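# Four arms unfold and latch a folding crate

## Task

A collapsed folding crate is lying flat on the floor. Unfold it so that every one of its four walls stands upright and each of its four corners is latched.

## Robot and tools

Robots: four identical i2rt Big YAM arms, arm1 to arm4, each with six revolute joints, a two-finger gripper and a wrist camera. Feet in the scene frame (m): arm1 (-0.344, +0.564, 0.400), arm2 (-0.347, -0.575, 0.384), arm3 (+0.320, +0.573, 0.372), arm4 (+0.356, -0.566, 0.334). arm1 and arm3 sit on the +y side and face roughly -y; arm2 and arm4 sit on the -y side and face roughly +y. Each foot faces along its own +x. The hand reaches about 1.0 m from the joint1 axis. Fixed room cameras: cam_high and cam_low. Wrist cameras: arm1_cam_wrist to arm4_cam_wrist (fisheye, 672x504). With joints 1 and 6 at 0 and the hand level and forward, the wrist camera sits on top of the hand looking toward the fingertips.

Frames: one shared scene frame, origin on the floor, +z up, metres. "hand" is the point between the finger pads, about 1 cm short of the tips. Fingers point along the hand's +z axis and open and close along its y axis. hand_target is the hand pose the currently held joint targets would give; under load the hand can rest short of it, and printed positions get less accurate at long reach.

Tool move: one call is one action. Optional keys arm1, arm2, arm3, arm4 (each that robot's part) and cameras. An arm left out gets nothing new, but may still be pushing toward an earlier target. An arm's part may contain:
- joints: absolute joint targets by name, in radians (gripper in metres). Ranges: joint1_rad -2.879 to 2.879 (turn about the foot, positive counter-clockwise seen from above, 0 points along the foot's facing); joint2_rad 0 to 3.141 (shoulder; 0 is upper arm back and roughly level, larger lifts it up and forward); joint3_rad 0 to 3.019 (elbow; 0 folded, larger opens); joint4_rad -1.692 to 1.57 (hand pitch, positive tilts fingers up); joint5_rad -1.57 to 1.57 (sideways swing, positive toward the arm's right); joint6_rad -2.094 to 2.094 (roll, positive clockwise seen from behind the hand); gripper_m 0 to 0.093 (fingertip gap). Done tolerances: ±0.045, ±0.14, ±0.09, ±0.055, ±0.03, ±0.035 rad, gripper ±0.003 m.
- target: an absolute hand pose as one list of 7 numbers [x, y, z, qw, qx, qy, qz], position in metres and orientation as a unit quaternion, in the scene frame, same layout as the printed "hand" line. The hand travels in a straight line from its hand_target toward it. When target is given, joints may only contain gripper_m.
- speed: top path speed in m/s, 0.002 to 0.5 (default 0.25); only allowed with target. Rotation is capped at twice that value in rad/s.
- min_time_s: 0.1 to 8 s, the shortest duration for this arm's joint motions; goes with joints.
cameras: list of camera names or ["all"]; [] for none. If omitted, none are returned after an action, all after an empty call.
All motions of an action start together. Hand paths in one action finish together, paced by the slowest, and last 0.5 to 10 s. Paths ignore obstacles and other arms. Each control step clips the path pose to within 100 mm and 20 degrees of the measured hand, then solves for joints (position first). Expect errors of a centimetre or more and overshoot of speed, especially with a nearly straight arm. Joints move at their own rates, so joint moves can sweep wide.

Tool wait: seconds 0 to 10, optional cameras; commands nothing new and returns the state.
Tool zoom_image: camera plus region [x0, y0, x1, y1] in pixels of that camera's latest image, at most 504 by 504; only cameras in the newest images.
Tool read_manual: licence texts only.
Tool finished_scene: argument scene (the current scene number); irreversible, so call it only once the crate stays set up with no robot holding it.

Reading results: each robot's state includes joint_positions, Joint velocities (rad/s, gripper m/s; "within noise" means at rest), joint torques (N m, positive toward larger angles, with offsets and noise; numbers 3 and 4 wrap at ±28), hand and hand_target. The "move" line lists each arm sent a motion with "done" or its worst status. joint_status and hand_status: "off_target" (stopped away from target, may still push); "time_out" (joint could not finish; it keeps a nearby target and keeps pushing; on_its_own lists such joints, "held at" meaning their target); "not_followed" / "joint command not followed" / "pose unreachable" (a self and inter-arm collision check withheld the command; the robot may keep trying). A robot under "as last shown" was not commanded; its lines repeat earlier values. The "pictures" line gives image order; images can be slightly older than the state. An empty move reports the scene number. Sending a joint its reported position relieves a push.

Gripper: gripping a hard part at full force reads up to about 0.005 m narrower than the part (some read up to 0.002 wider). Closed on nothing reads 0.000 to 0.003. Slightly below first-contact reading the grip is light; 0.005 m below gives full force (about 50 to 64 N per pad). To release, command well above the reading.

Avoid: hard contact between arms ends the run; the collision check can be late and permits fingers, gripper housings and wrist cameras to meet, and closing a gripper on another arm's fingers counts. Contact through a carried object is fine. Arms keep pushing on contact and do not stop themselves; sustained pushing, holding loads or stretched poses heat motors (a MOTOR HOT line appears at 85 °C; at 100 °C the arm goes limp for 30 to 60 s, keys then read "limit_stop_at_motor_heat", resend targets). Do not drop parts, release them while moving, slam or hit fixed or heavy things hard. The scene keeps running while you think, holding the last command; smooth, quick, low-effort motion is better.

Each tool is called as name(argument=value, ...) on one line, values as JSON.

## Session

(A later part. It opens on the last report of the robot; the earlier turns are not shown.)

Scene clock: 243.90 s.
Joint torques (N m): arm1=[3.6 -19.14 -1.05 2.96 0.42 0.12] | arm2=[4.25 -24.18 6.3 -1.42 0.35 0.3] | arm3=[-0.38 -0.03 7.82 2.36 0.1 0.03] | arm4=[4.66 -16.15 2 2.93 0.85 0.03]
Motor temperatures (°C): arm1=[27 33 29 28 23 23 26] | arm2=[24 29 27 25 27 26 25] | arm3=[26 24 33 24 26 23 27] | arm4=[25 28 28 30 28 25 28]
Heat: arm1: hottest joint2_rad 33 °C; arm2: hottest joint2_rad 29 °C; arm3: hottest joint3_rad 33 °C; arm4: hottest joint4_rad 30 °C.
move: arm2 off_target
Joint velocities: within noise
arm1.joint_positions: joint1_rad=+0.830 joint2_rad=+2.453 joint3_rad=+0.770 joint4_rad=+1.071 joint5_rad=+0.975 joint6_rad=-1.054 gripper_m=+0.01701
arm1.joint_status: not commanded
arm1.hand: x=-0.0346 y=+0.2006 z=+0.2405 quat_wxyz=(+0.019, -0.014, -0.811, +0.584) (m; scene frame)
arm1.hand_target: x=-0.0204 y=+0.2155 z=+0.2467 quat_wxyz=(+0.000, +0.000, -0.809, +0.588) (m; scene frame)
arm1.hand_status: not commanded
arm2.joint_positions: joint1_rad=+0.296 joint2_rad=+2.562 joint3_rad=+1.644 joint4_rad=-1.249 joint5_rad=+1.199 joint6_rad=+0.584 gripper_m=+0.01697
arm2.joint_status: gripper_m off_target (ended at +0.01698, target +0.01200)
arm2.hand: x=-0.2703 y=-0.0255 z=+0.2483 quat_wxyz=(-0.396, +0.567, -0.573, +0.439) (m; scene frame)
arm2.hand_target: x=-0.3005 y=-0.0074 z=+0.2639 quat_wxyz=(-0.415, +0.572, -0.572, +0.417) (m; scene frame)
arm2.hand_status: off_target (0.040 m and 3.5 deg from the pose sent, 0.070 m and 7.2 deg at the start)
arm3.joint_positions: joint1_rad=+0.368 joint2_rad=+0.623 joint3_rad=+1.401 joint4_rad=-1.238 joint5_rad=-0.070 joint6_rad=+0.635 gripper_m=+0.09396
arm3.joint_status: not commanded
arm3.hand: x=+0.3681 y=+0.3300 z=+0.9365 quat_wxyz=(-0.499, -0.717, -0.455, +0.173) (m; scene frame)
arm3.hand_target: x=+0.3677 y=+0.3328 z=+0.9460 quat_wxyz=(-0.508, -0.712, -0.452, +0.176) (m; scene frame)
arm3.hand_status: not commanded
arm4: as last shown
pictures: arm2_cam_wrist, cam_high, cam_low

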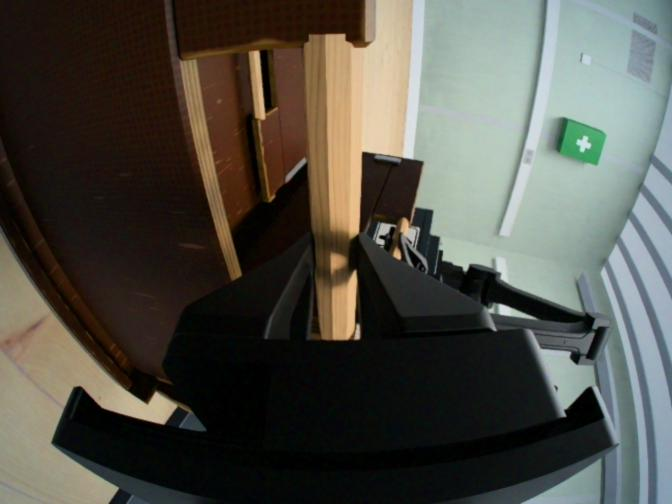

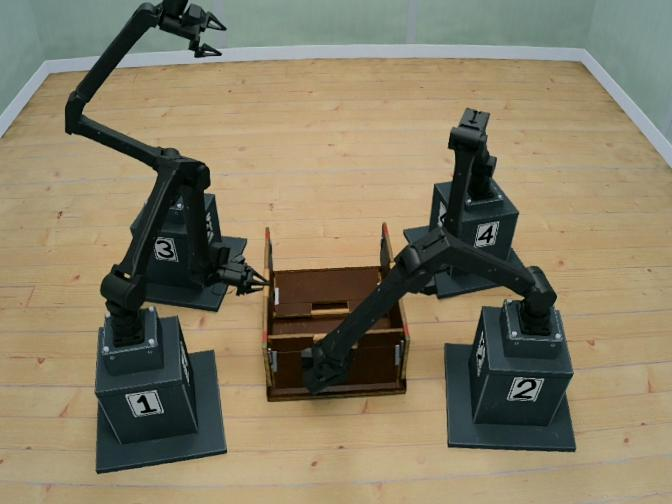

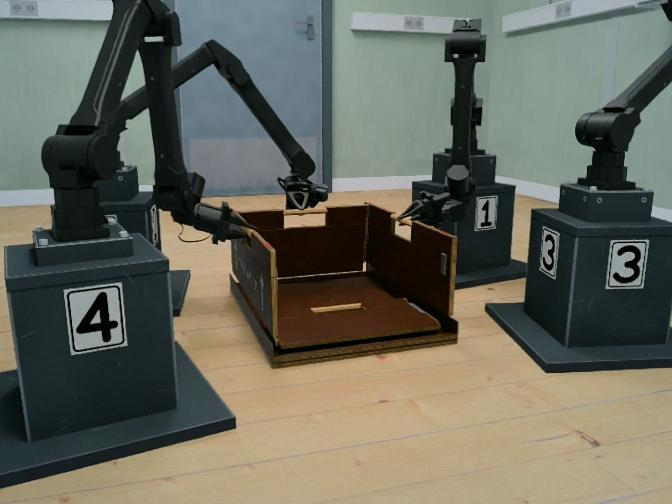

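move(arm2={"target": [-0.330, -0.006, 0.264, -0.4156, 0.5720, -0.5720, 0.4156], "speed": 0.08, "joints": {"gripper_m": 0.012}}, cameras=["arm2_cam_wrist", "cam_low", "cam_high"])

zoom_image(camera="cam_low", region=[220, 180, 480, 380])

zoom_image(camera="cam_high", region=[220, 280, 440, 420])

Scene clock: 247.93 s.
Joint torques (N m): arm1=[3.55 -18.55 -1.18 3.06 0.44 0.11] | arm2=[3.19 -23.88 7.1 -1.11 0.37 0.23] | arm3=[-0.56 -0.26 7.8 2.41 0.11 0.03] | arm4=[4.66 -16.21 2 2.86 0.84 0.04]
Motor temperatures (°C): arm1=[27 33 29 28 23 23 26] | arm2=[24 30 27 25 27 26 25] | arm3=[26 24 33 24 26 23 27] | arm4=[25 28 28 30 28 25 28]
Heat: arm1: hottest joint2_rad 33 °C; arm2: hottest joint2_rad 30 °C; arm3: hottest joint3_rad 33 °C; arm4: hottest joint4_rad 30 °C.
move: arm2 off_target
Joint velocities: within noise
arm1, arm3: as last shown
arm1.hand_target: x=-0.0204 y=+0.2156 z=+0.2467 quat_wxyz=(+0.000, +0.000, -0.809, +0.588) (m; scene frame)
arm2.joint_positions: joint1_rad=+0.357 joint2_rad=+2.584 joint3_rad=+1.690 joint4_rad=-1.377 joint5_rad=+1.171 joint6_rad=+0.688 gripper_m=+0.01648
arm2.joint_status: gripper_m off_target (ended at +0.01648, target +0.01200)
arm2.hand: x=-0.3052 y=-0.0257 z=+0.2516 quat_wxyz=(-0.398, +0.572, -0.567, +0.439) (m; scene frame)
arm2.hand_target: x=-0.3303 y=-0.0064 z=+0.2649 quat_wxyz=(-0.417, +0.572, -0.572, +0.415) (m; scene frame)
arm2.hand_status: off_target (0.034 m and 3.4 deg from the pose sent, 0.065 m and 3.5 deg at the start)
arm4.joint_positions: joint1_rad=+0.872 joint2_rad=+2.228 joint3_rad=+0.806 joint4_rad=+0.753 joint5_rad=+1.007 joint6_rad=-0.990 gripper_m=+0.01625
arm4.joint_status: not commanded
arm4.hand: x=-0.0108 y=-0.2027 z=+0.2420 quat_wxyz=(-0.578, +0.816, -0.009, +0.011) (m; scene frame)
arm4.hand_target: x=-0.0210 y=-0.2164 z=+0.2487 quat_wxyz=(-0.587, +0.809, +0.000, +0.000) (m; scene frame)
arm4.hand_status: not commanded
pictures: arm2_cam_wrist, cam_high, cam_low

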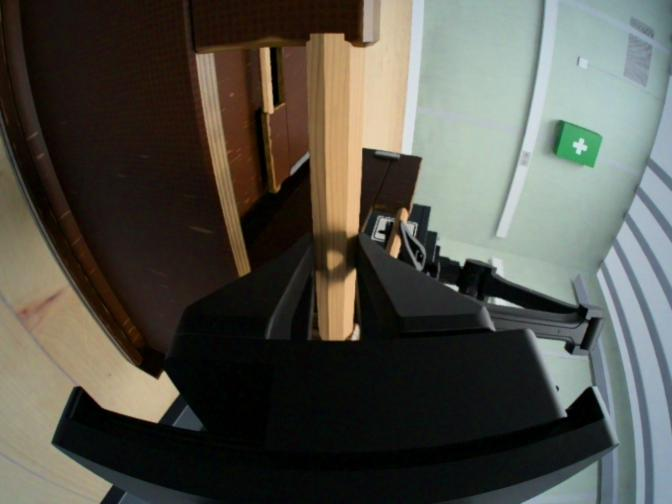

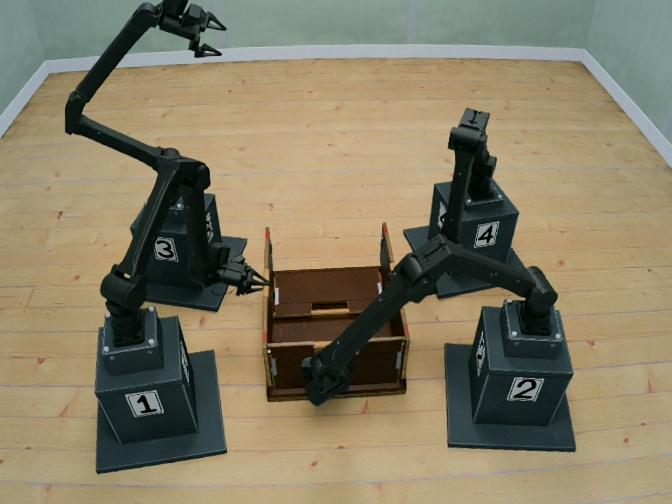

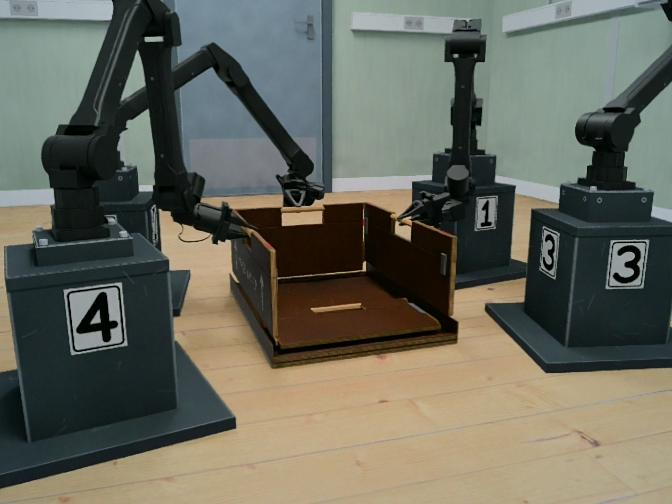

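Scaled by 1.938 from the camera's 672x504 image, which has a finer 960x720 frame.

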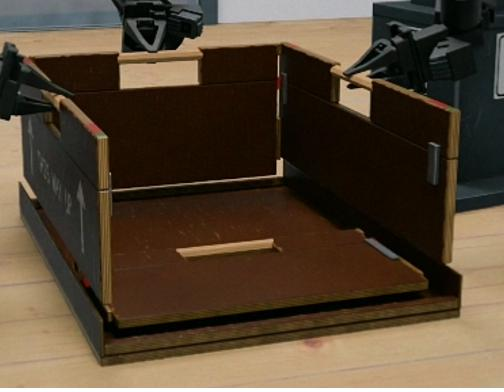

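Scaled by 2.291 from the camera's 672x504 image, which has a finer 960x720 frame.

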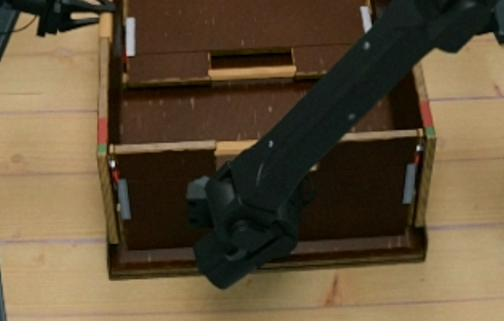

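zoom_image(camera="cam_high", region=[255, 320, 315, 410])

zoom_image(camera="cam_high", region=[370, 320, 430, 410])

zoom_image(camera="cam_low", region=[330, 190, 400, 290])

zoom_image(camera="arm2_cam_wrist", region=[330, 130, 470, 270])

Scaled by 5.600 from the camera's 672x504 image, which has a finer 960x720 frame.

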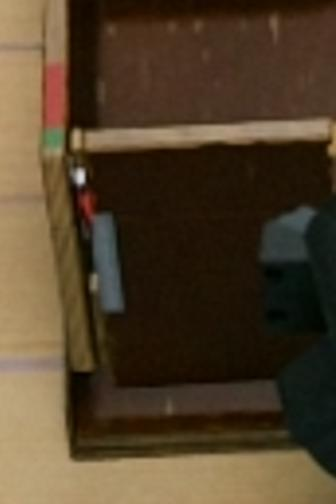

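Scaled by 5.600 from the camera's 672x504 image, which has a finer 960x720 frame.

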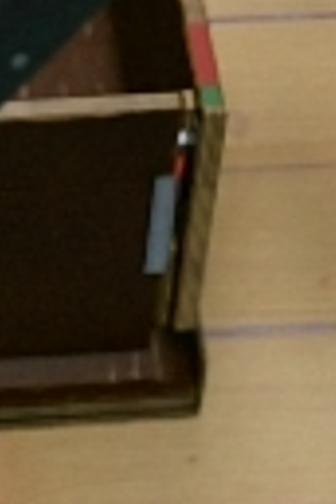

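Scaled by 5.040 from the camera's 672x504 image, which has a finer 960x720 frame.

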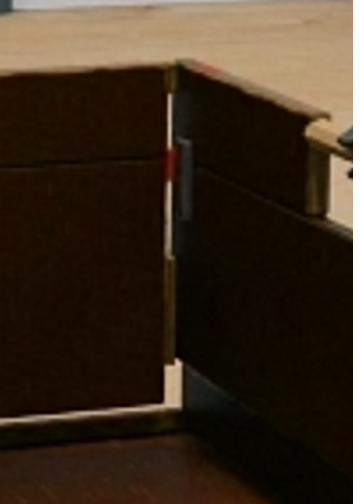

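Scaled by 3.600 from the camera's 672x504 image, which has a finer 960x720 frame.

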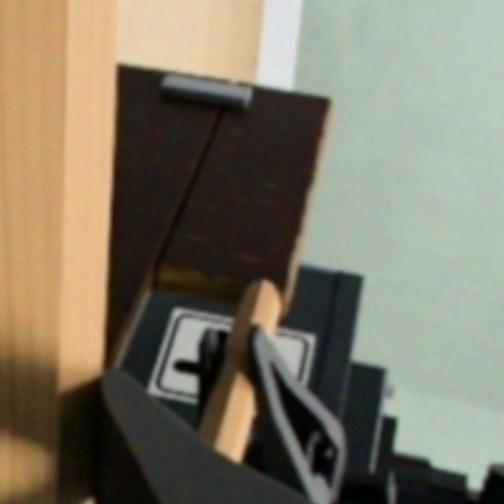

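move(arm2={"target": [-0.345, -0.006, 0.264, -0.4156, 0.5720, -0.5720, 0.4156], "speed": 0.06, "joints": {"gripper_m": 0.012}}, cameras=["arm1_cam_wrist", "arm4_cam_wrist", "cam_low", "cam_high"])

zoom_image(camera="cam_high", region=[255, 320, 315, 410])

zoom_image(camera="cam_low", region=[330, 190, 400, 290])

zoom_image(camera="cam_low", region=[400, 220, 470, 340])

Scene clock: 257.40 s.
Joint torques (N m): arm1=[3.31 -18.73 -0.98 2.93 0.42 0.14] | arm2=[5.36 -24.12 7.16 -1.1 0.02 0.26] | arm3=[-0.62 -0.5 7.83 2.28 0.13 -0.01] | arm4=[4.66 -16.21 2.02 2.86 0.84 0.04]
Motor temperatures (°C): arm1=[27 33 29 28 23 23 26] | arm2=[24 30 27 25 27 26 25] | arm3=[26 24 33 24 26 23 27] | arm4=[25 28 28 30 28 25 28]
Heat: arm1: hottest joint2_rad 33 °C; arm2: hottest joint2_rad 30 °C; arm3: hottest joint3_rad 33 °C; arm4: hottest joint4_rad 30 °C.
move: arm2 off_target
Joint velocities: within noise
arm1, arm3, arm4: as last shown
arm2.joint_positions: joint1_rad=+0.356 joint2_rad=+2.599 joint3_rad=+1.716 joint4_rad=-1.426 joint5_rad=+1.162 joint6_rad=+0.725 gripper_m=+0.01647
arm2.joint_status: gripper_m off_target (ended at +0.01648, target +0.01200)
arm2.hand: x=-0.3050 y=-0.0256 z=+0.2512 quat_wxyz=(-0.394, +0.566, -0.571, +0.445) (m; scene frame)
arm2.hand_target: x=-0.3437 y=-0.0079 z=+0.2639 quat_wxyz=(-0.415, +0.573, -0.572, +0.415) (m; scene frame)
arm2.hand_status: off_target (0.046 m and 4.2 deg from the pose sent, 0.046 m and 3.4 deg at the start)
pictures: arm1_cam_wrist, arm4_cam_wrist, cam_high, cam_low

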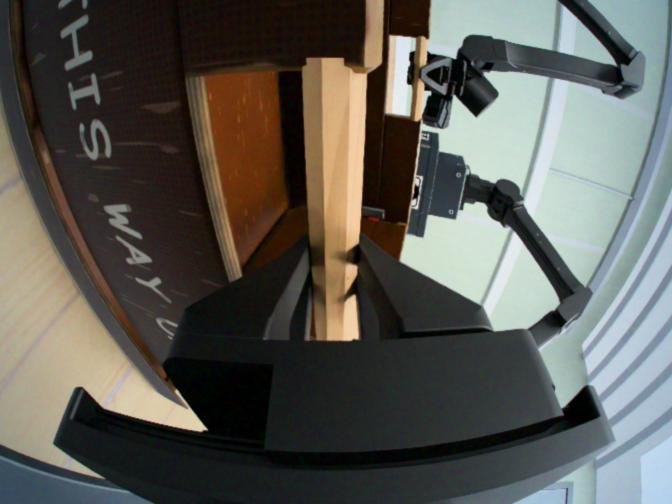

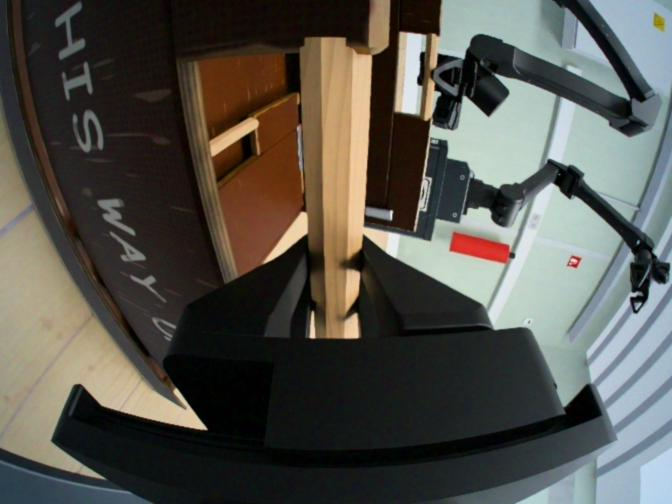

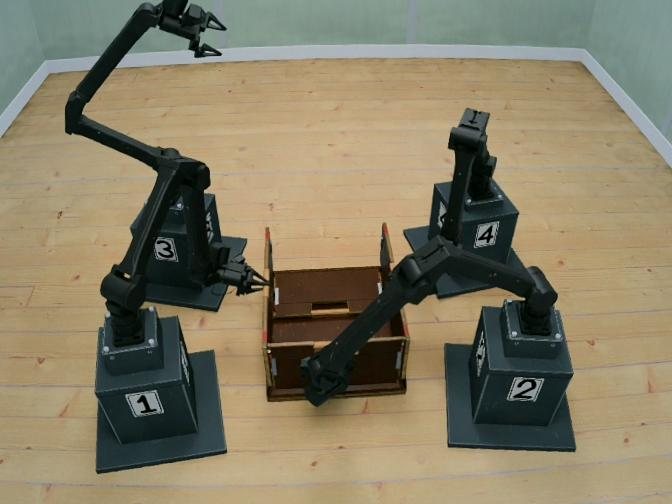

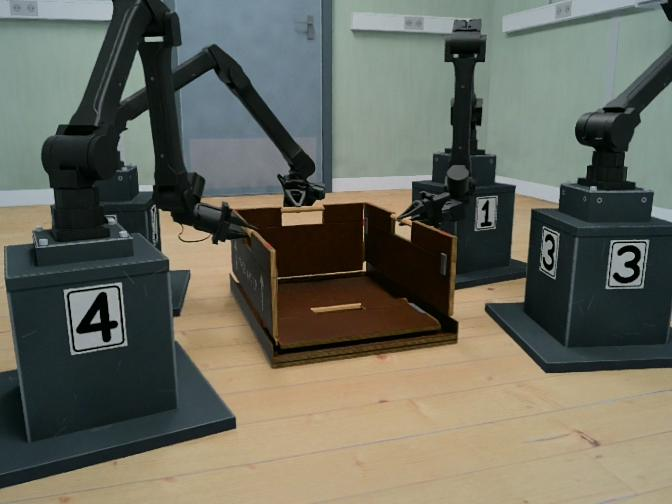

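Scaled by 5.600 from the camera's 672x504 image, which has a finer 960x720 frame.

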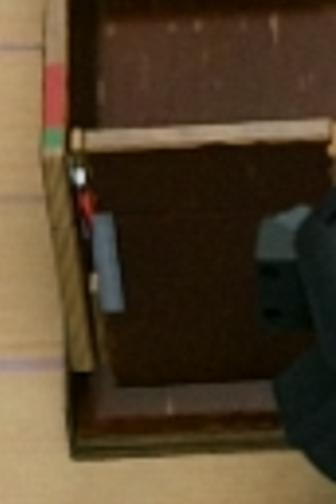

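Scaled by 5.040 from the camera's 672x504 image, which has a finer 960x720 frame.

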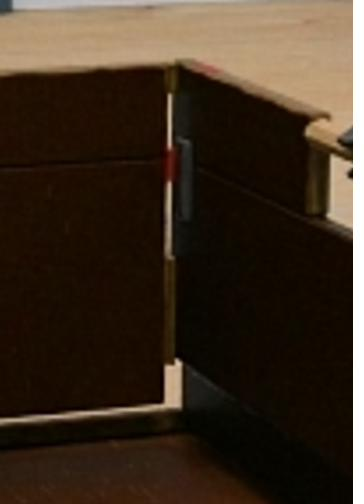

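Scaled by 4.200 from the camera's 672x504 image, which has a finer 960x720 frame.

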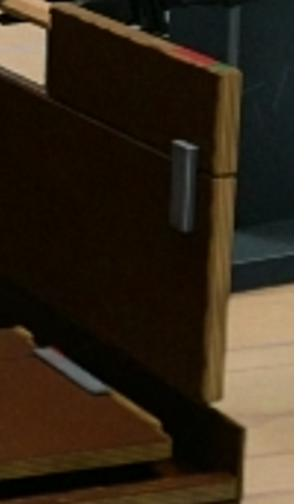

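move(arm2={"target": [-0.285, -0.006, 0.262, -0.4156, 0.5720, -0.5720, 0.4156], "speed": 0.06, "joints": {"gripper_m": 0.012}}, cameras=["arm1_cam_wrist", "arm4_cam_wrist", "cam_low", "cam_high"])

zoom_image(camera="cam_high", region=[255, 320, 315, 410])

zoom_image(camera="cam_low", region=[330, 190, 400, 290])

Scene clock: 263.30 s.
Joint torques (N m): arm1=[3.19 -18.14 -1.11 3 0.39 0.14] | arm2=[-2.32 -23.71 5.5 1.11 1.22 -0.32] | arm3=[-0.26 -0.32 7.87 2.37 0.18 0.03] | arm4=[4.66 -16.21 2 2.88 0.84 0.04]
Motor temperatures (°C): arm1=[27 33 29 28 23 23 26] | arm2=[24 30 27 25 27 26 26] | arm3=[26 24 33 24 26 23 27] | arm4=[25 29 28 30 28 25 28]
Heat: arm1: hottest joint2_rad 33 °C; arm2: hottest joint2_rad 30 °C; arm3: hottest joint3_rad 33 °C; arm4: hottest joint4_rad 30 °C.
move: arm2 off_target
Joint velocities: within noise
arm1, arm3, arm4: as last shown
arm2.joint_positions: joint1_rad=+0.354 joint2_rad=+2.552 joint3_rad=+1.628 joint4_rad=-1.252 joint5_rad=+1.193 joint6_rad=+0.584 gripper_m=+0.01647
arm2.joint_status: gripper_m off_target (ended at +0.01647, target +0.01200)
arm2.hand: x=-0.3019 y=-0.0264 z=+0.2508 quat_wxyz=(-0.405, +0.585, -0.556, +0.430) (m; scene frame)
arm2.hand_target: x=-0.2911 y=-0.0078 z=+0.2635 quat_wxyz=(-0.418, +0.573, -0.570, +0.415) (m; scene frame)
arm2.hand_status: off_target (0.029 m and 3.1 deg from the pose sent, 0.030 m and 4.2 deg at the start)
pictures: arm1_cam_wrist, arm4_cam_wrist, cam_high, cam_low

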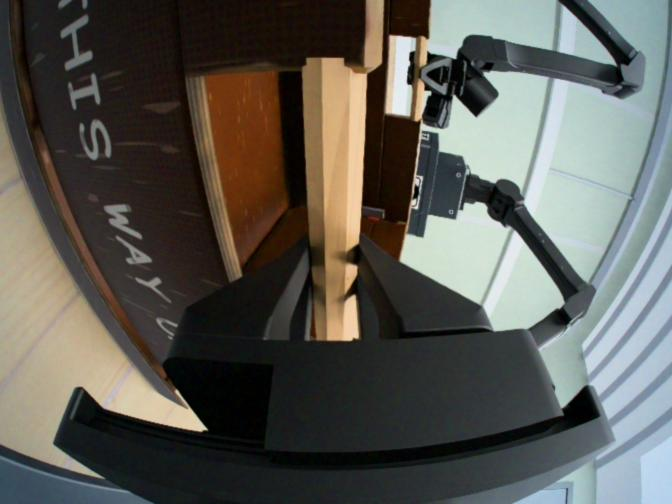

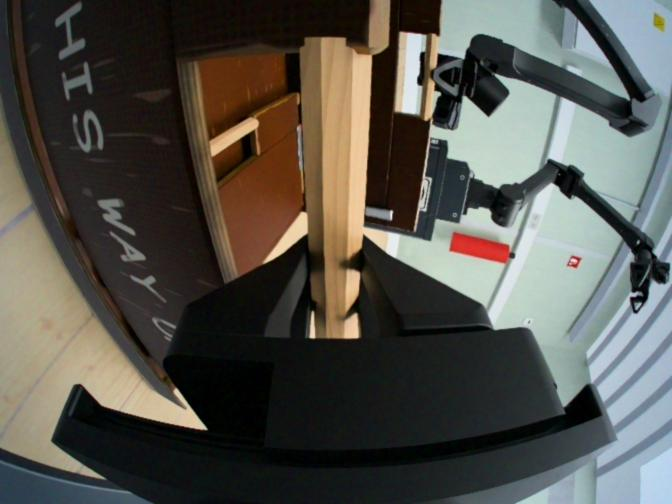

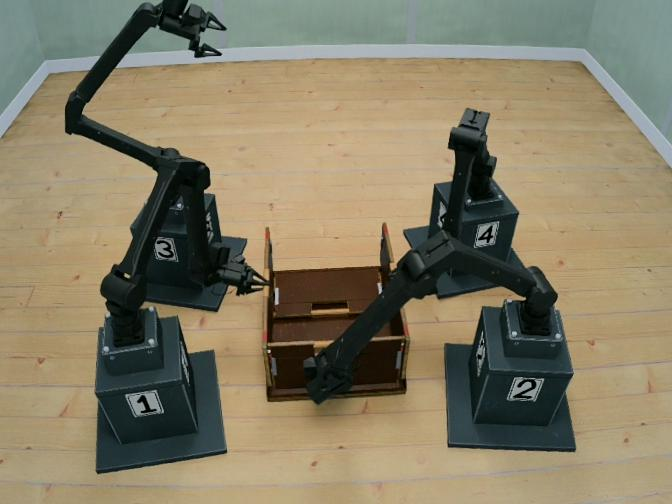

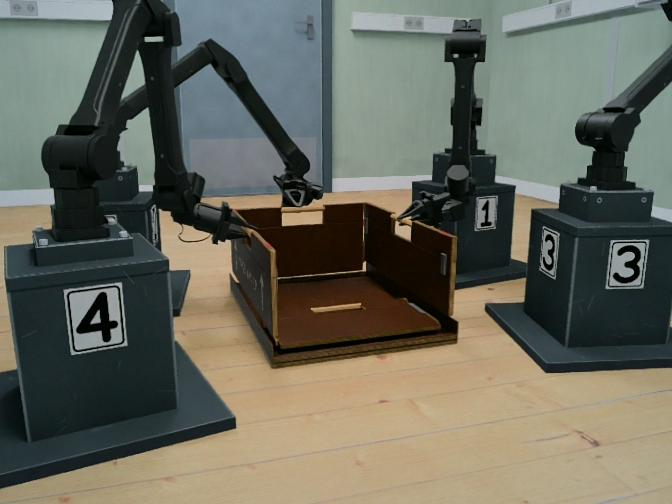

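Scaled by 5.600 from the camera's 672x504 image, which has a finer 960x720 frame.

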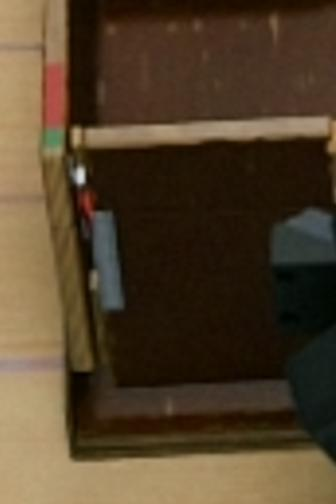

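Scaled by 5.040 from the camera's 672x504 image, which has a finer 960x720 frame.

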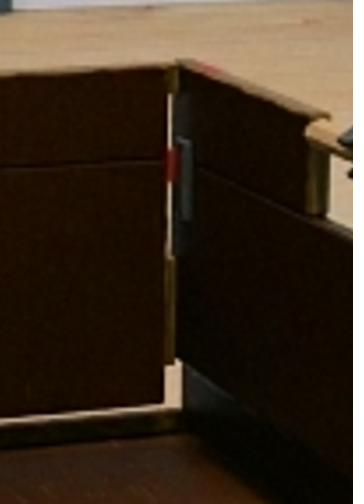

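move(arm2={"target": [-0.310, -0.006, 0.262, -0.4156, 0.5720, -0.5720, 0.4156], "speed": 0.06, "joints": {"gripper_m": 0.012}}, arm3={"joints": {"joint1_rad": -0.225, "joint2_rad": 2.30, "joint3_rad": 1.663, "joint4_rad": -0.93, "joint5_rad": 0.0, "joint6_rad": -0.44, "gripper_m": 0.05}, "min_time_s": 2.5}, cameras=["arm3_cam_wrist", "cam_low", "cam_high"])

zoom_image(camera="arm3_cam_wrist", region=[150, 0, 580, 320])

Scene clock: 274.17 s.
Joint torques (N m): arm1=[3.55 -18.2 -1.26 2.85 0.41 0.15] | arm2=[0.5 -22.95 7.35 -0.66 0.82 0.11] | arm3=[-0.21 -19.84 8.44 0.66 0.19 -0.05] | arm4=[4.6 -16.21 2.02 2.88 0.84 0.04]
Motor temperatures (°C): arm1=[27 33 29 27 23 23 27] | arm2=[24 31 27 25 28 26 26] | arm3=[26 24 33 24 26 23 27] | arm4=[25 29 28 30 28 25 28]
Heat: arm1: hottest joint2_rad 33 °C; arm2: hottest joint2_rad 31 °C; arm3: hottest joint3_rad 33 °C; arm4: hottest joint4_rad 30 °C.
move: arm2 off_target; arm3 done
Joint velocities: within noise
arm1, arm4: as last shown
arm2.joint_positions: joint1_rad=+0.353 joint2_rad=+2.561 joint3_rad=+1.650 joint4_rad=-1.294 joint5_rad=+1.180 joint6_rad=+0.620 gripper_m=+0.01647
arm2.joint_status: gripper_m off_target (ended at +0.01647, target +0.01200)
arm2.hand: x=-0.3020 y=-0.0260 z=+0.2512 quat_wxyz=(-0.401, +0.579, -0.563, +0.432) (m; scene frame)
arm2.hand_target: x=-0.3094 y=-0.0057 z=+0.2616 quat_wxyz=(-0.416, +0.573, -0.572, +0.414) (m; scene frame)
arm2.hand_status: off_target (0.024 m and 2.8 deg from the pose sent, 0.025 m and 3.1 deg at the start)
arm3.joint_positions: joint1_rad=-0.231 joint2_rad=+2.302 joint3_rad=+1.624 joint4_rad=-0.940 joint5_rad=-0.003 joint6_rad=-0.429 gripper_m=+0.05012
arm3.joint_status: all done
arm3.hand: x=+0.0566 y=+0.0225 z=+0.2506 quat_wxyz=(+0.006, -0.713, -0.700, -0.024) (m; scene frame)
arm3.hand_target: x=+0.0492 y=+0.0051 z=+0.2561 quat_wxyz=(+0.000, -0.709, -0.705, -0.005) (m; scene frame)
arm3.hand_status: not commanded
pictures: arm3_cam_wrist, cam_high, cam_low

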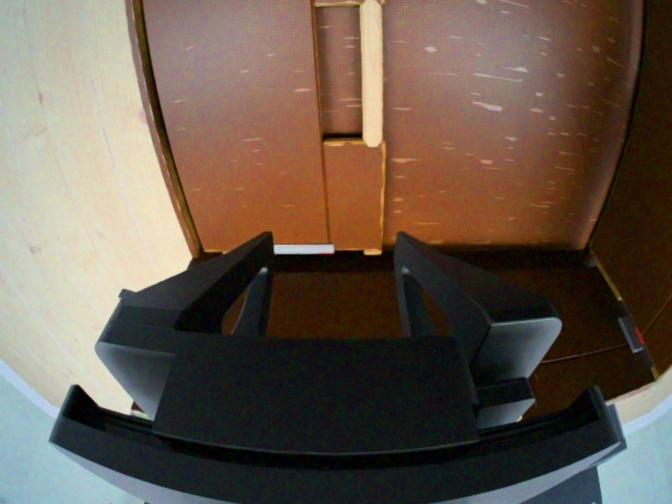

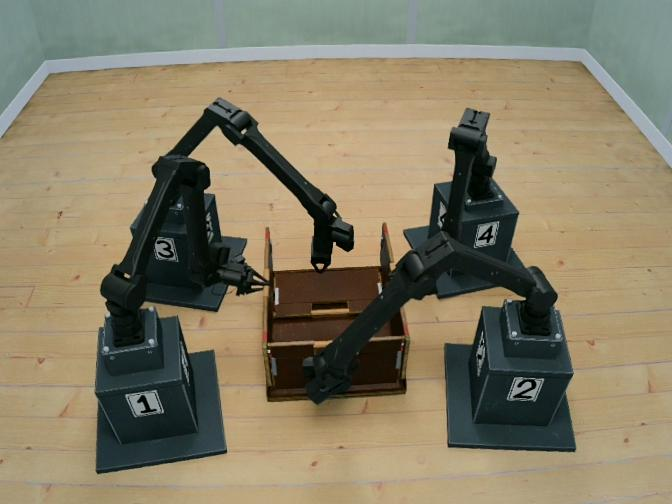

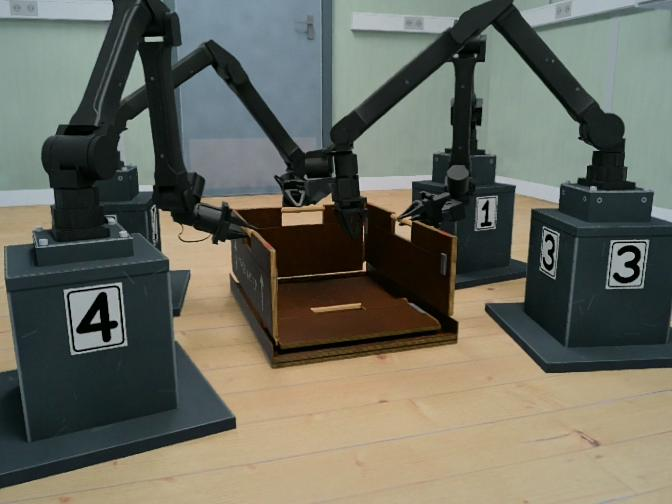

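Scaled by 1.172 from the camera's 672x504 image, which has a finer 960x720 frame.

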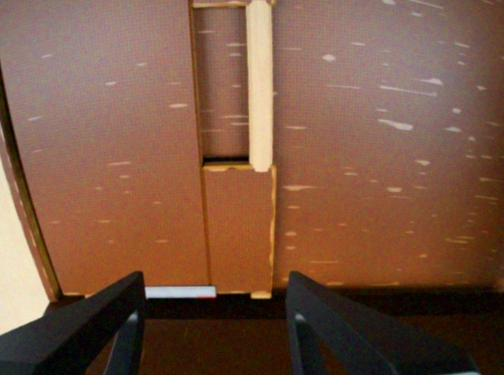

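move(arm3={"target": [0.0155, -0.022, 0.103, 0.0, 0.7071, 0.7071, 0.0], "speed": 0.15, "joints": {"gripper_m": 0.05}}, cameras=["arm3_cam_wrist"])

Scene clock: 280.30 s.
Joint torques (N m): arm1=[3.43 -18.43 -1.1 2.89 0.44 0.09] | arm2=[0.44 -22.89 7.35 -0.68 0.81 0.11] | arm3=[-0.85 -19.49 8.01 0.34 0.2 -0.07] | arm4=[4.66 -16.21 2 2.88 0.84 0.04]
Motor temperatures (°C): arm1=[27 33 28 27 23 23 27] | arm2=[24 30 27 25 28 26 26] | arm3=[26 24 33 24 26 23 27] | arm4=[25 29 27 30 28 25 28]
Heat: arm1: hottest joint2_rad 33 °C; arm2: hottest joint2_rad 30 °C; arm3: hottest joint3_rad 33 °C; arm4: hottest joint4_rad 30 °C.
move: arm3 off_target
Joint velocities: within noise
arm1, arm2, arm4: as last shown
arm3.joint_positions: joint1_rad=-0.251 joint2_rad=+2.633 joint3_rad=+1.871 joint4_rad=-0.813 joint5_rad=-0.001 joint6_rad=-0.462 gripper_m=+0.05012
arm3.joint_status: all done
arm3.hand: x=+0.0234 y=-0.0165 z=+0.1144 quat_wxyz=(-0.001, -0.709, -0.705, -0.003) (m; scene frame)
arm3.hand_target: x=+0.0135 y=-0.0189 z=+0.1025 quat_wxyz=(+0.000, -0.709, -0.705, +0.000) (m; scene frame)
arm3.hand_status: off_target (0.015 m and 0.5 deg from the pose sent, 0.160 m and 3.0 deg at the start)
pictures: arm3_cam_wrist

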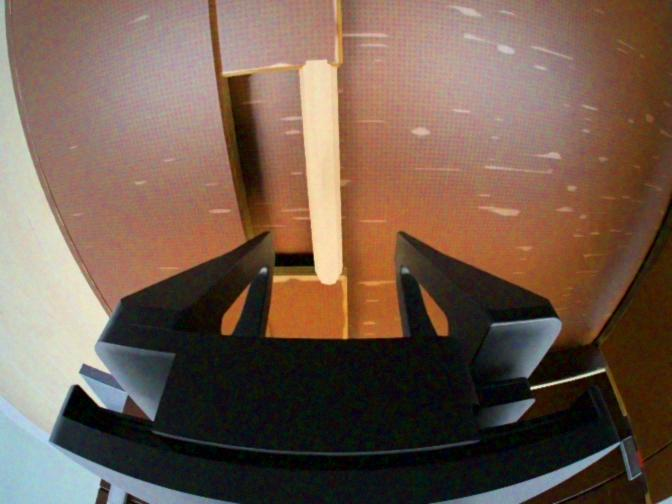

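move(arm3={"target": [0.0225, -0.009, 0.030, 0.0, 0.7071, 0.7071, 0.0], "speed": 0.12, "joints": {"gripper_m": 0.05}}, cameras=["arm3_cam_wrist", "cam_low"])

zoom_image(camera="cam_low", region=[220, 180, 480, 380])

Scene clock: 284.67 s.
Joint torques (N m): arm1=[2.9 -18.49 -1.07 2.92 0.37 0.11] | arm2=[0.5 -22.83 7.34 -0.65 0.81 0.11] | arm3=[-1.26 -20.01 7.05 0.76 0.21 -0.07] | arm4=[4.66 -16.21 2.02 2.86 0.84 0.04]
Motor temperatures (°C): arm1=[27 33 28 27 23 23 27] | arm2=[24 30 27 25 28 26 26] | arm3=[26 25 33 24 26 23 27] | arm4=[25 29 27 30 28 25 28]
Heat: arm1: hottest joint2_rad 33 °C; arm2: hottest joint2_rad 30 °C; arm3: hottest joint3_rad 33 °C; arm4: hottest joint4_rad 30 °C.
move: arm3 off_target
Joint velocities: within noise
arm1, arm2, arm4: as last shown
arm3.joint_positions: joint1_rad=-0.251 joint2_rad=+2.765 joint3_rad=+1.909 joint4_rad=-0.728 joint5_rad=-0.001 joint6_rad=-0.464 gripper_m=+0.05012
arm3.joint_status: all done
arm3.hand: x=+0.0303 y=-0.0032 z=+0.0409 quat_wxyz=(+0.000, -0.708, -0.706, -0.008) (m; scene frame)
arm3.hand_target: x=+0.0233 y=-0.0079 z=+0.0305 quat_wxyz=(+0.000, -0.707, -0.708, +0.000) (m; scene frame)
arm3.hand_status: off_target (0.015 m and 0.9 deg from the pose sent, 0.085 m and 0.5 deg at the start)
pictures: arm3_cam_wrist, cam_low

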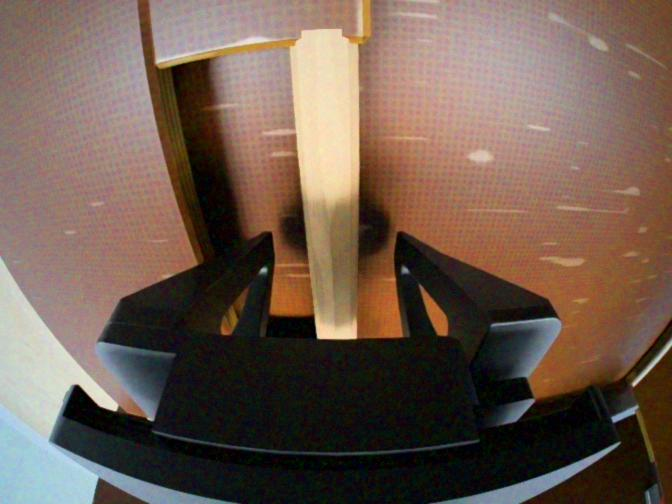

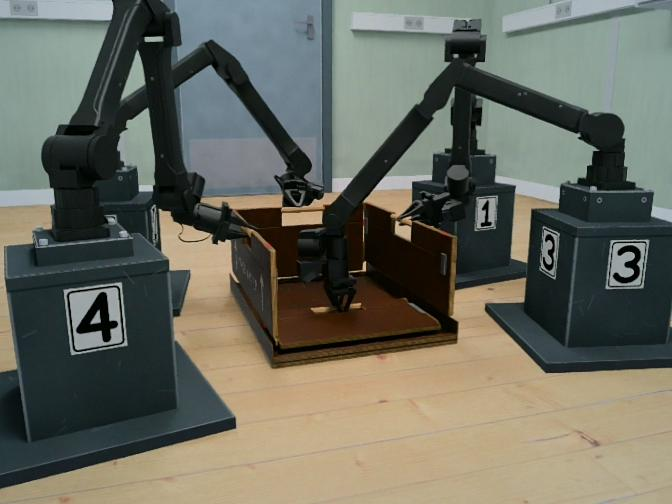

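Scaled by 1.938 from the camera's 672x504 image, which has a finer 960x720 frame.

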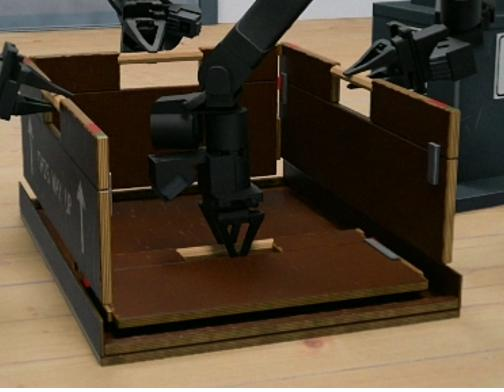

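move(arm3={"joints": {"gripper_m": 0.012}})

move(arm3={"target": [0.033, -0.016, 0.110, -0.0923, 0.7010, 0.7010, -0.0923], "speed": 0.12, "joints": {"gripper_m": 0.012}}, cameras=["arm3_cam_wrist", "cam_low"])

move(arm3={"target": [0.070, -0.016, 0.178, -0.2126, 0.6744, 0.6744, -0.2126], "speed": 0.15, "joints": {"gripper_m": 0.012}})

move(arm3={"target": [0.150, -0.016, 0.239, -0.3265, 0.6272, 0.6272, -0.3265], "speed": 0.15, "joints": {"gripper_m": 0.012}}, cameras=["arm3_cam_wrist", "cam_low", "cam_high"])

Scene clock: 292.60 s.
Joint torques (N m): arm1=[3.43 -18.73 -1.07 2.93 0.4 0.12] | arm2=[0.44 -22.95 7.34 -0.66 0.81 0.11] | arm3=[-0.73 -19.84 7.19 0.68 0.14 0.06] | arm4=[4.66 -16.26 2 2.86 0.84 0.04]
Motor temperatures (°C): arm1=[27 33 28 27 23 23 27] | arm2=[24 30 27 25 28 26 26] | arm3=[26 25 33 24 26 23 27] | arm4=[25 29 27 30 28 25 28]
Heat: arm1: hottest joint2_rad 33 °C; arm2: hottest joint2_rad 30 °C; arm3: hottest joint3_rad 33 °C; arm4: hottest joint4_rad 30 °C.
move: arm3 off_target
Joint velocities: within noise
arm1, arm2, arm4: as last shown
arm3.joint_positions: joint1_rad=-0.250 joint2_rad=+2.765 joint3_rad=+1.909 joint4_rad=-0.728 joint5_rad=+0.000 joint6_rad=-0.484 gripper_m=+0.01696
arm3.joint_status: gripper_m off_target (ended at +0.01698, target +0.01200)
arm3.hand: x=+0.0309 y=-0.0036 z=+0.0409 quat_wxyz=(+0.001, -0.701, -0.713, -0.007) (m; scene frame)
arm3.hand_target: x=+0.0242 y=-0.0083 z=+0.0305 quat_wxyz=(+0.000, -0.703, -0.711, +0.000) (m; scene frame)
arm3.hand_status: not commanded
pictures: none

Scene clock: 294.37 s.
Joint torques (N m): arm1=[3.31 -18.73 -1.14 3.03 0.45 0.15] | arm2=[0.44 -22.95 7.35 -0.65 0.81 0.11] | arm3=[0.56 -23.59 4.03 0.88 0.94 0.23] | arm4=[4.66 -16.21 2 2.86 0.84 0.04]
Motor temperatures (°C): arm1=[27 33 28 27 23 23 27] | arm2=[24 30 27 25 28 26 26] | arm3=[26 25 33 24 26 23 27] | arm4=[25 29 27 30 28 25 28]
Heat: arm1: hottest joint2_rad 33 °C; arm2: hottest joint2_rad 30 °C; arm3: hottest joint3_rad 33 °C; arm4: hottest joint4_rad 30 °C.
move: arm3 off_target
Joint velocities: within noise
arm1.joint_positions: joint1_rad=+0.830 joint2_rad=+2.453 joint3_rad=+0.770 joint4_rad=+1.071 joint5_rad=+0.975 joint6_rad=-1.054 gripper_m=+0.01701
arm1.joint_status: not commanded
arm1.hand: x=-0.0346 y=+0.2006 z=+0.2405 quat_wxyz=(+0.019, -0.014, -0.811, +0.584) (m; scene frame)
arm1.hand_target: x=-0.0204 y=+0.2156 z=+0.2467 quat_wxyz=(+0.000, +0.000, -0.809, +0.588) (m; scene frame)
arm1.hand_status: not commanded
arm2, arm4: as last shown
arm3.joint_positions: joint1_rad=-0.185 joint2_rad=+2.630 joint3_rad=+1.745 joint4_rad=-0.623 joint5_rad=+0.218 joint6_rad=-0.418 gripper_m=+0.01696
arm3.joint_status: gripper_m off_target (ended at +0.01696, target +0.01200)
arm3.hand: x=+0.0352 y=-0.0032 z=+0.0883 quat_wxyz=(+0.089, -0.699, -0.706, +0.068) (m; scene frame)
arm3.hand_target: x=+0.0342 y=-0.0173 z=+0.1093 quat_wxyz=(+0.089, -0.701, -0.702, +0.091) (m; scene frame)
arm3.hand_status: off_target (0.025 m and 2.9 deg from the pose sent, 0.070 m and 15.6 deg at the start)
pictures: arm3_cam_wrist, cam_low

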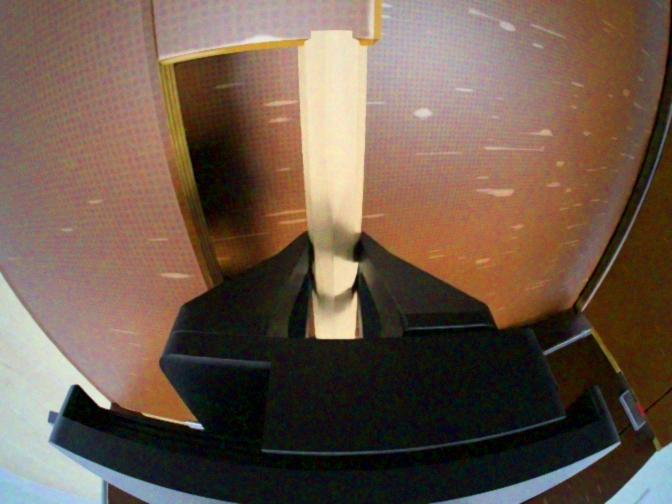

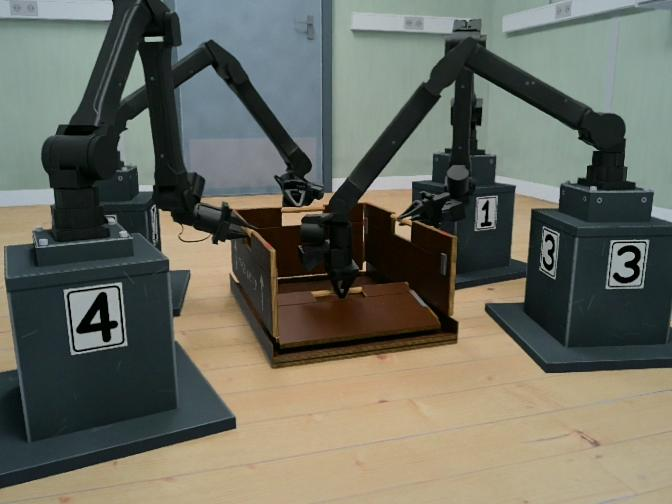

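Scene clock: 296.17 s.
Joint torques (N m): arm1=[2.9 -19.08 -1.13 2.97 0.43 0.16] | arm2=[0.44 -22.89 7.34 -0.66 0.81 0.11] | arm3=[0.67 -22.24 4.05 1.26 1.27 0.11] | arm4=[4.66 -16.21 2 2.88 0.84 0.04]
Motor temperatures (°C): arm1=[27 33 28 27 23 23 27] | arm2=[24 30 27 25 28 26 26] | arm3=[26 26 33 24 26 23 27] | arm4=[25 29 27 30 28 25 28]
Heat: arm1: hottest joint2_rad 33 °C; arm2: hottest joint2_rad 30 °C; arm3: hottest joint3_rad 33 °C; arm4: hottest joint4_rad 30 °C.
move: arm3 off_target
Joint velocities: within noise
arm1, arm2: as last shown
arm3.joint_positions: joint1_rad=-0.054 joint2_rad=+2.483 joint3_rad=+1.564 joint4_rad=-0.526 joint5_rad=+0.572 joint6_rad=-0.295 gripper_m=+0.01696
arm3.joint_status: gripper_m off_target (ended at +0.01696, target +0.01200)
arm3.hand: x=+0.0642 y=-0.0013 z=+0.1573 quat_wxyz=(+0.217, -0.681, -0.674, +0.188) (m; scene frame)
arm3.hand_target: x=+0.0669 y=-0.0153 z=+0.1774 quat_wxyz=(+0.214, -0.679, -0.670, +0.213) (m; scene frame)
arm3.hand_status: off_target (0.026 m and 3.0 deg from the pose sent, 0.097 m and 22.3 deg at the start)
arm4.joint_positions: joint1_rad=+0.872 joint2_rad=+2.228 joint3_rad=+0.806 joint4_rad=+0.753 joint5_rad=+1.007 joint6_rad=-0.990 gripper_m=+0.01625
arm4.joint_status: not commanded
arm4.hand: x=-0.0108 y=-0.2027 z=+0.2420 quat_wxyz=(-0.578, +0.816, -0.009, +0.011) (m; scene frame)
arm4.hand_target: x=-0.0210 y=-0.2164 z=+0.2487 quat_wxyz=(-0.587, +0.809, +0.000, +0.000) (m; scene frame)
arm4.hand_status: not commanded
pictures: none

Scene clock: 298.00 s.
Joint torques (N m): arm1=[3.72 -18.37 -1.09 2.97 0.42 0.11] | arm2=[0.44 -22.95 7.35 -0.66 0.81 0.11] | arm3=[2.55 -21.42 5.14 0.03 0.7 -0.04] | arm4=[4.66 -16.15 2 2.88 0.84 0.04]
Motor temperatures (°C): arm1=[27 33 28 27 23 23 27] | arm2=[24 30 27 25 28 26 26] | arm3=[26 26 33 24 26 23 27] | arm4=[25 29 27 30 28 25 28]
Heat: arm1: hottest joint2_rad 33 °C; arm2: hottest joint2_rad 30 °C; arm3: hottest joint3_rad 33 °C; arm4: hottest joint4_rad 30 °C.
move: arm3 off_target
Joint velocities: within noise
arm1, arm2, arm4: as last shown
arm3.joint_positions: joint1_rad=+0.129 joint2_rad=+2.421 joint3_rad=+1.490 joint4_rad=-0.598 joint5_rad=+0.963 joint6_rad=-0.073 gripper_m=+0.01696
arm3.joint_status: gripper_m off_target (ended at +0.01696, target +0.01200)
arm3.hand: x=+0.1272 y=+0.0015 z=+0.2206 quat_wxyz=(+0.340, -0.638, -0.616, +0.314) (m; scene frame)
arm3.hand_target: x=+0.1485 y=-0.0169 z=+0.2394 quat_wxyz=(+0.327, -0.626, -0.627, +0.328) (m; scene frame)
arm3.hand_status: off_target (0.034 m and 2.8 deg from the pose sent, 0.119 m and 21.9 deg at the start)
pictures: arm3_cam_wrist, cam_high, cam_low

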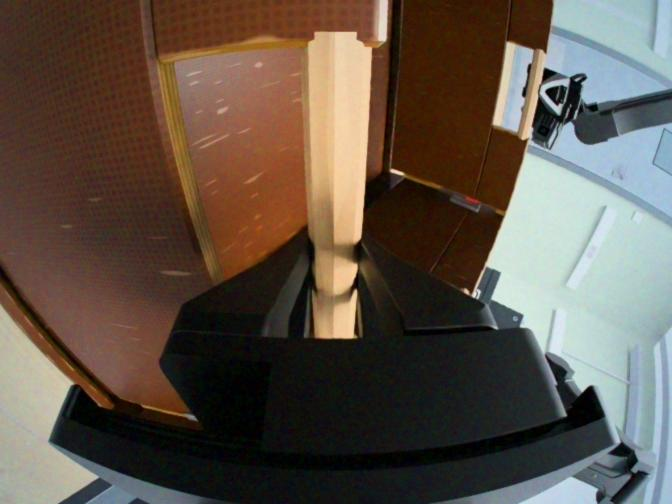

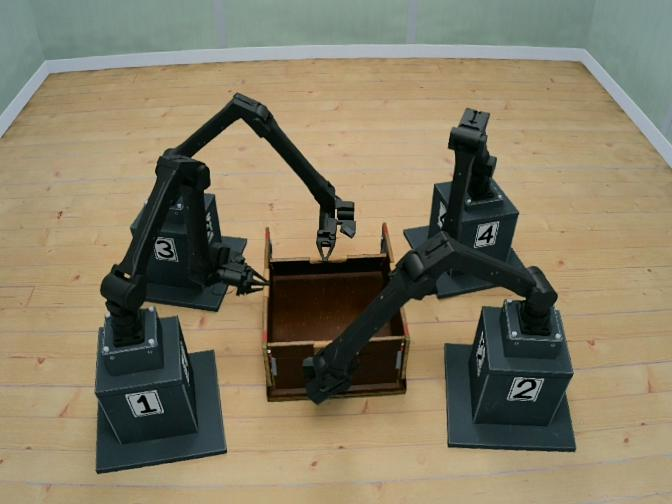

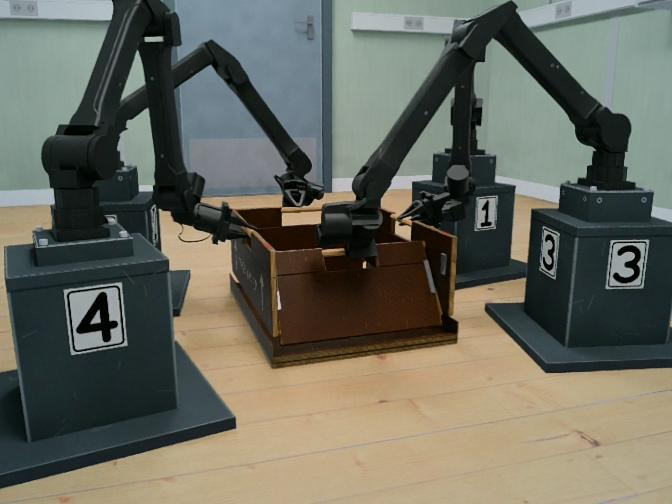

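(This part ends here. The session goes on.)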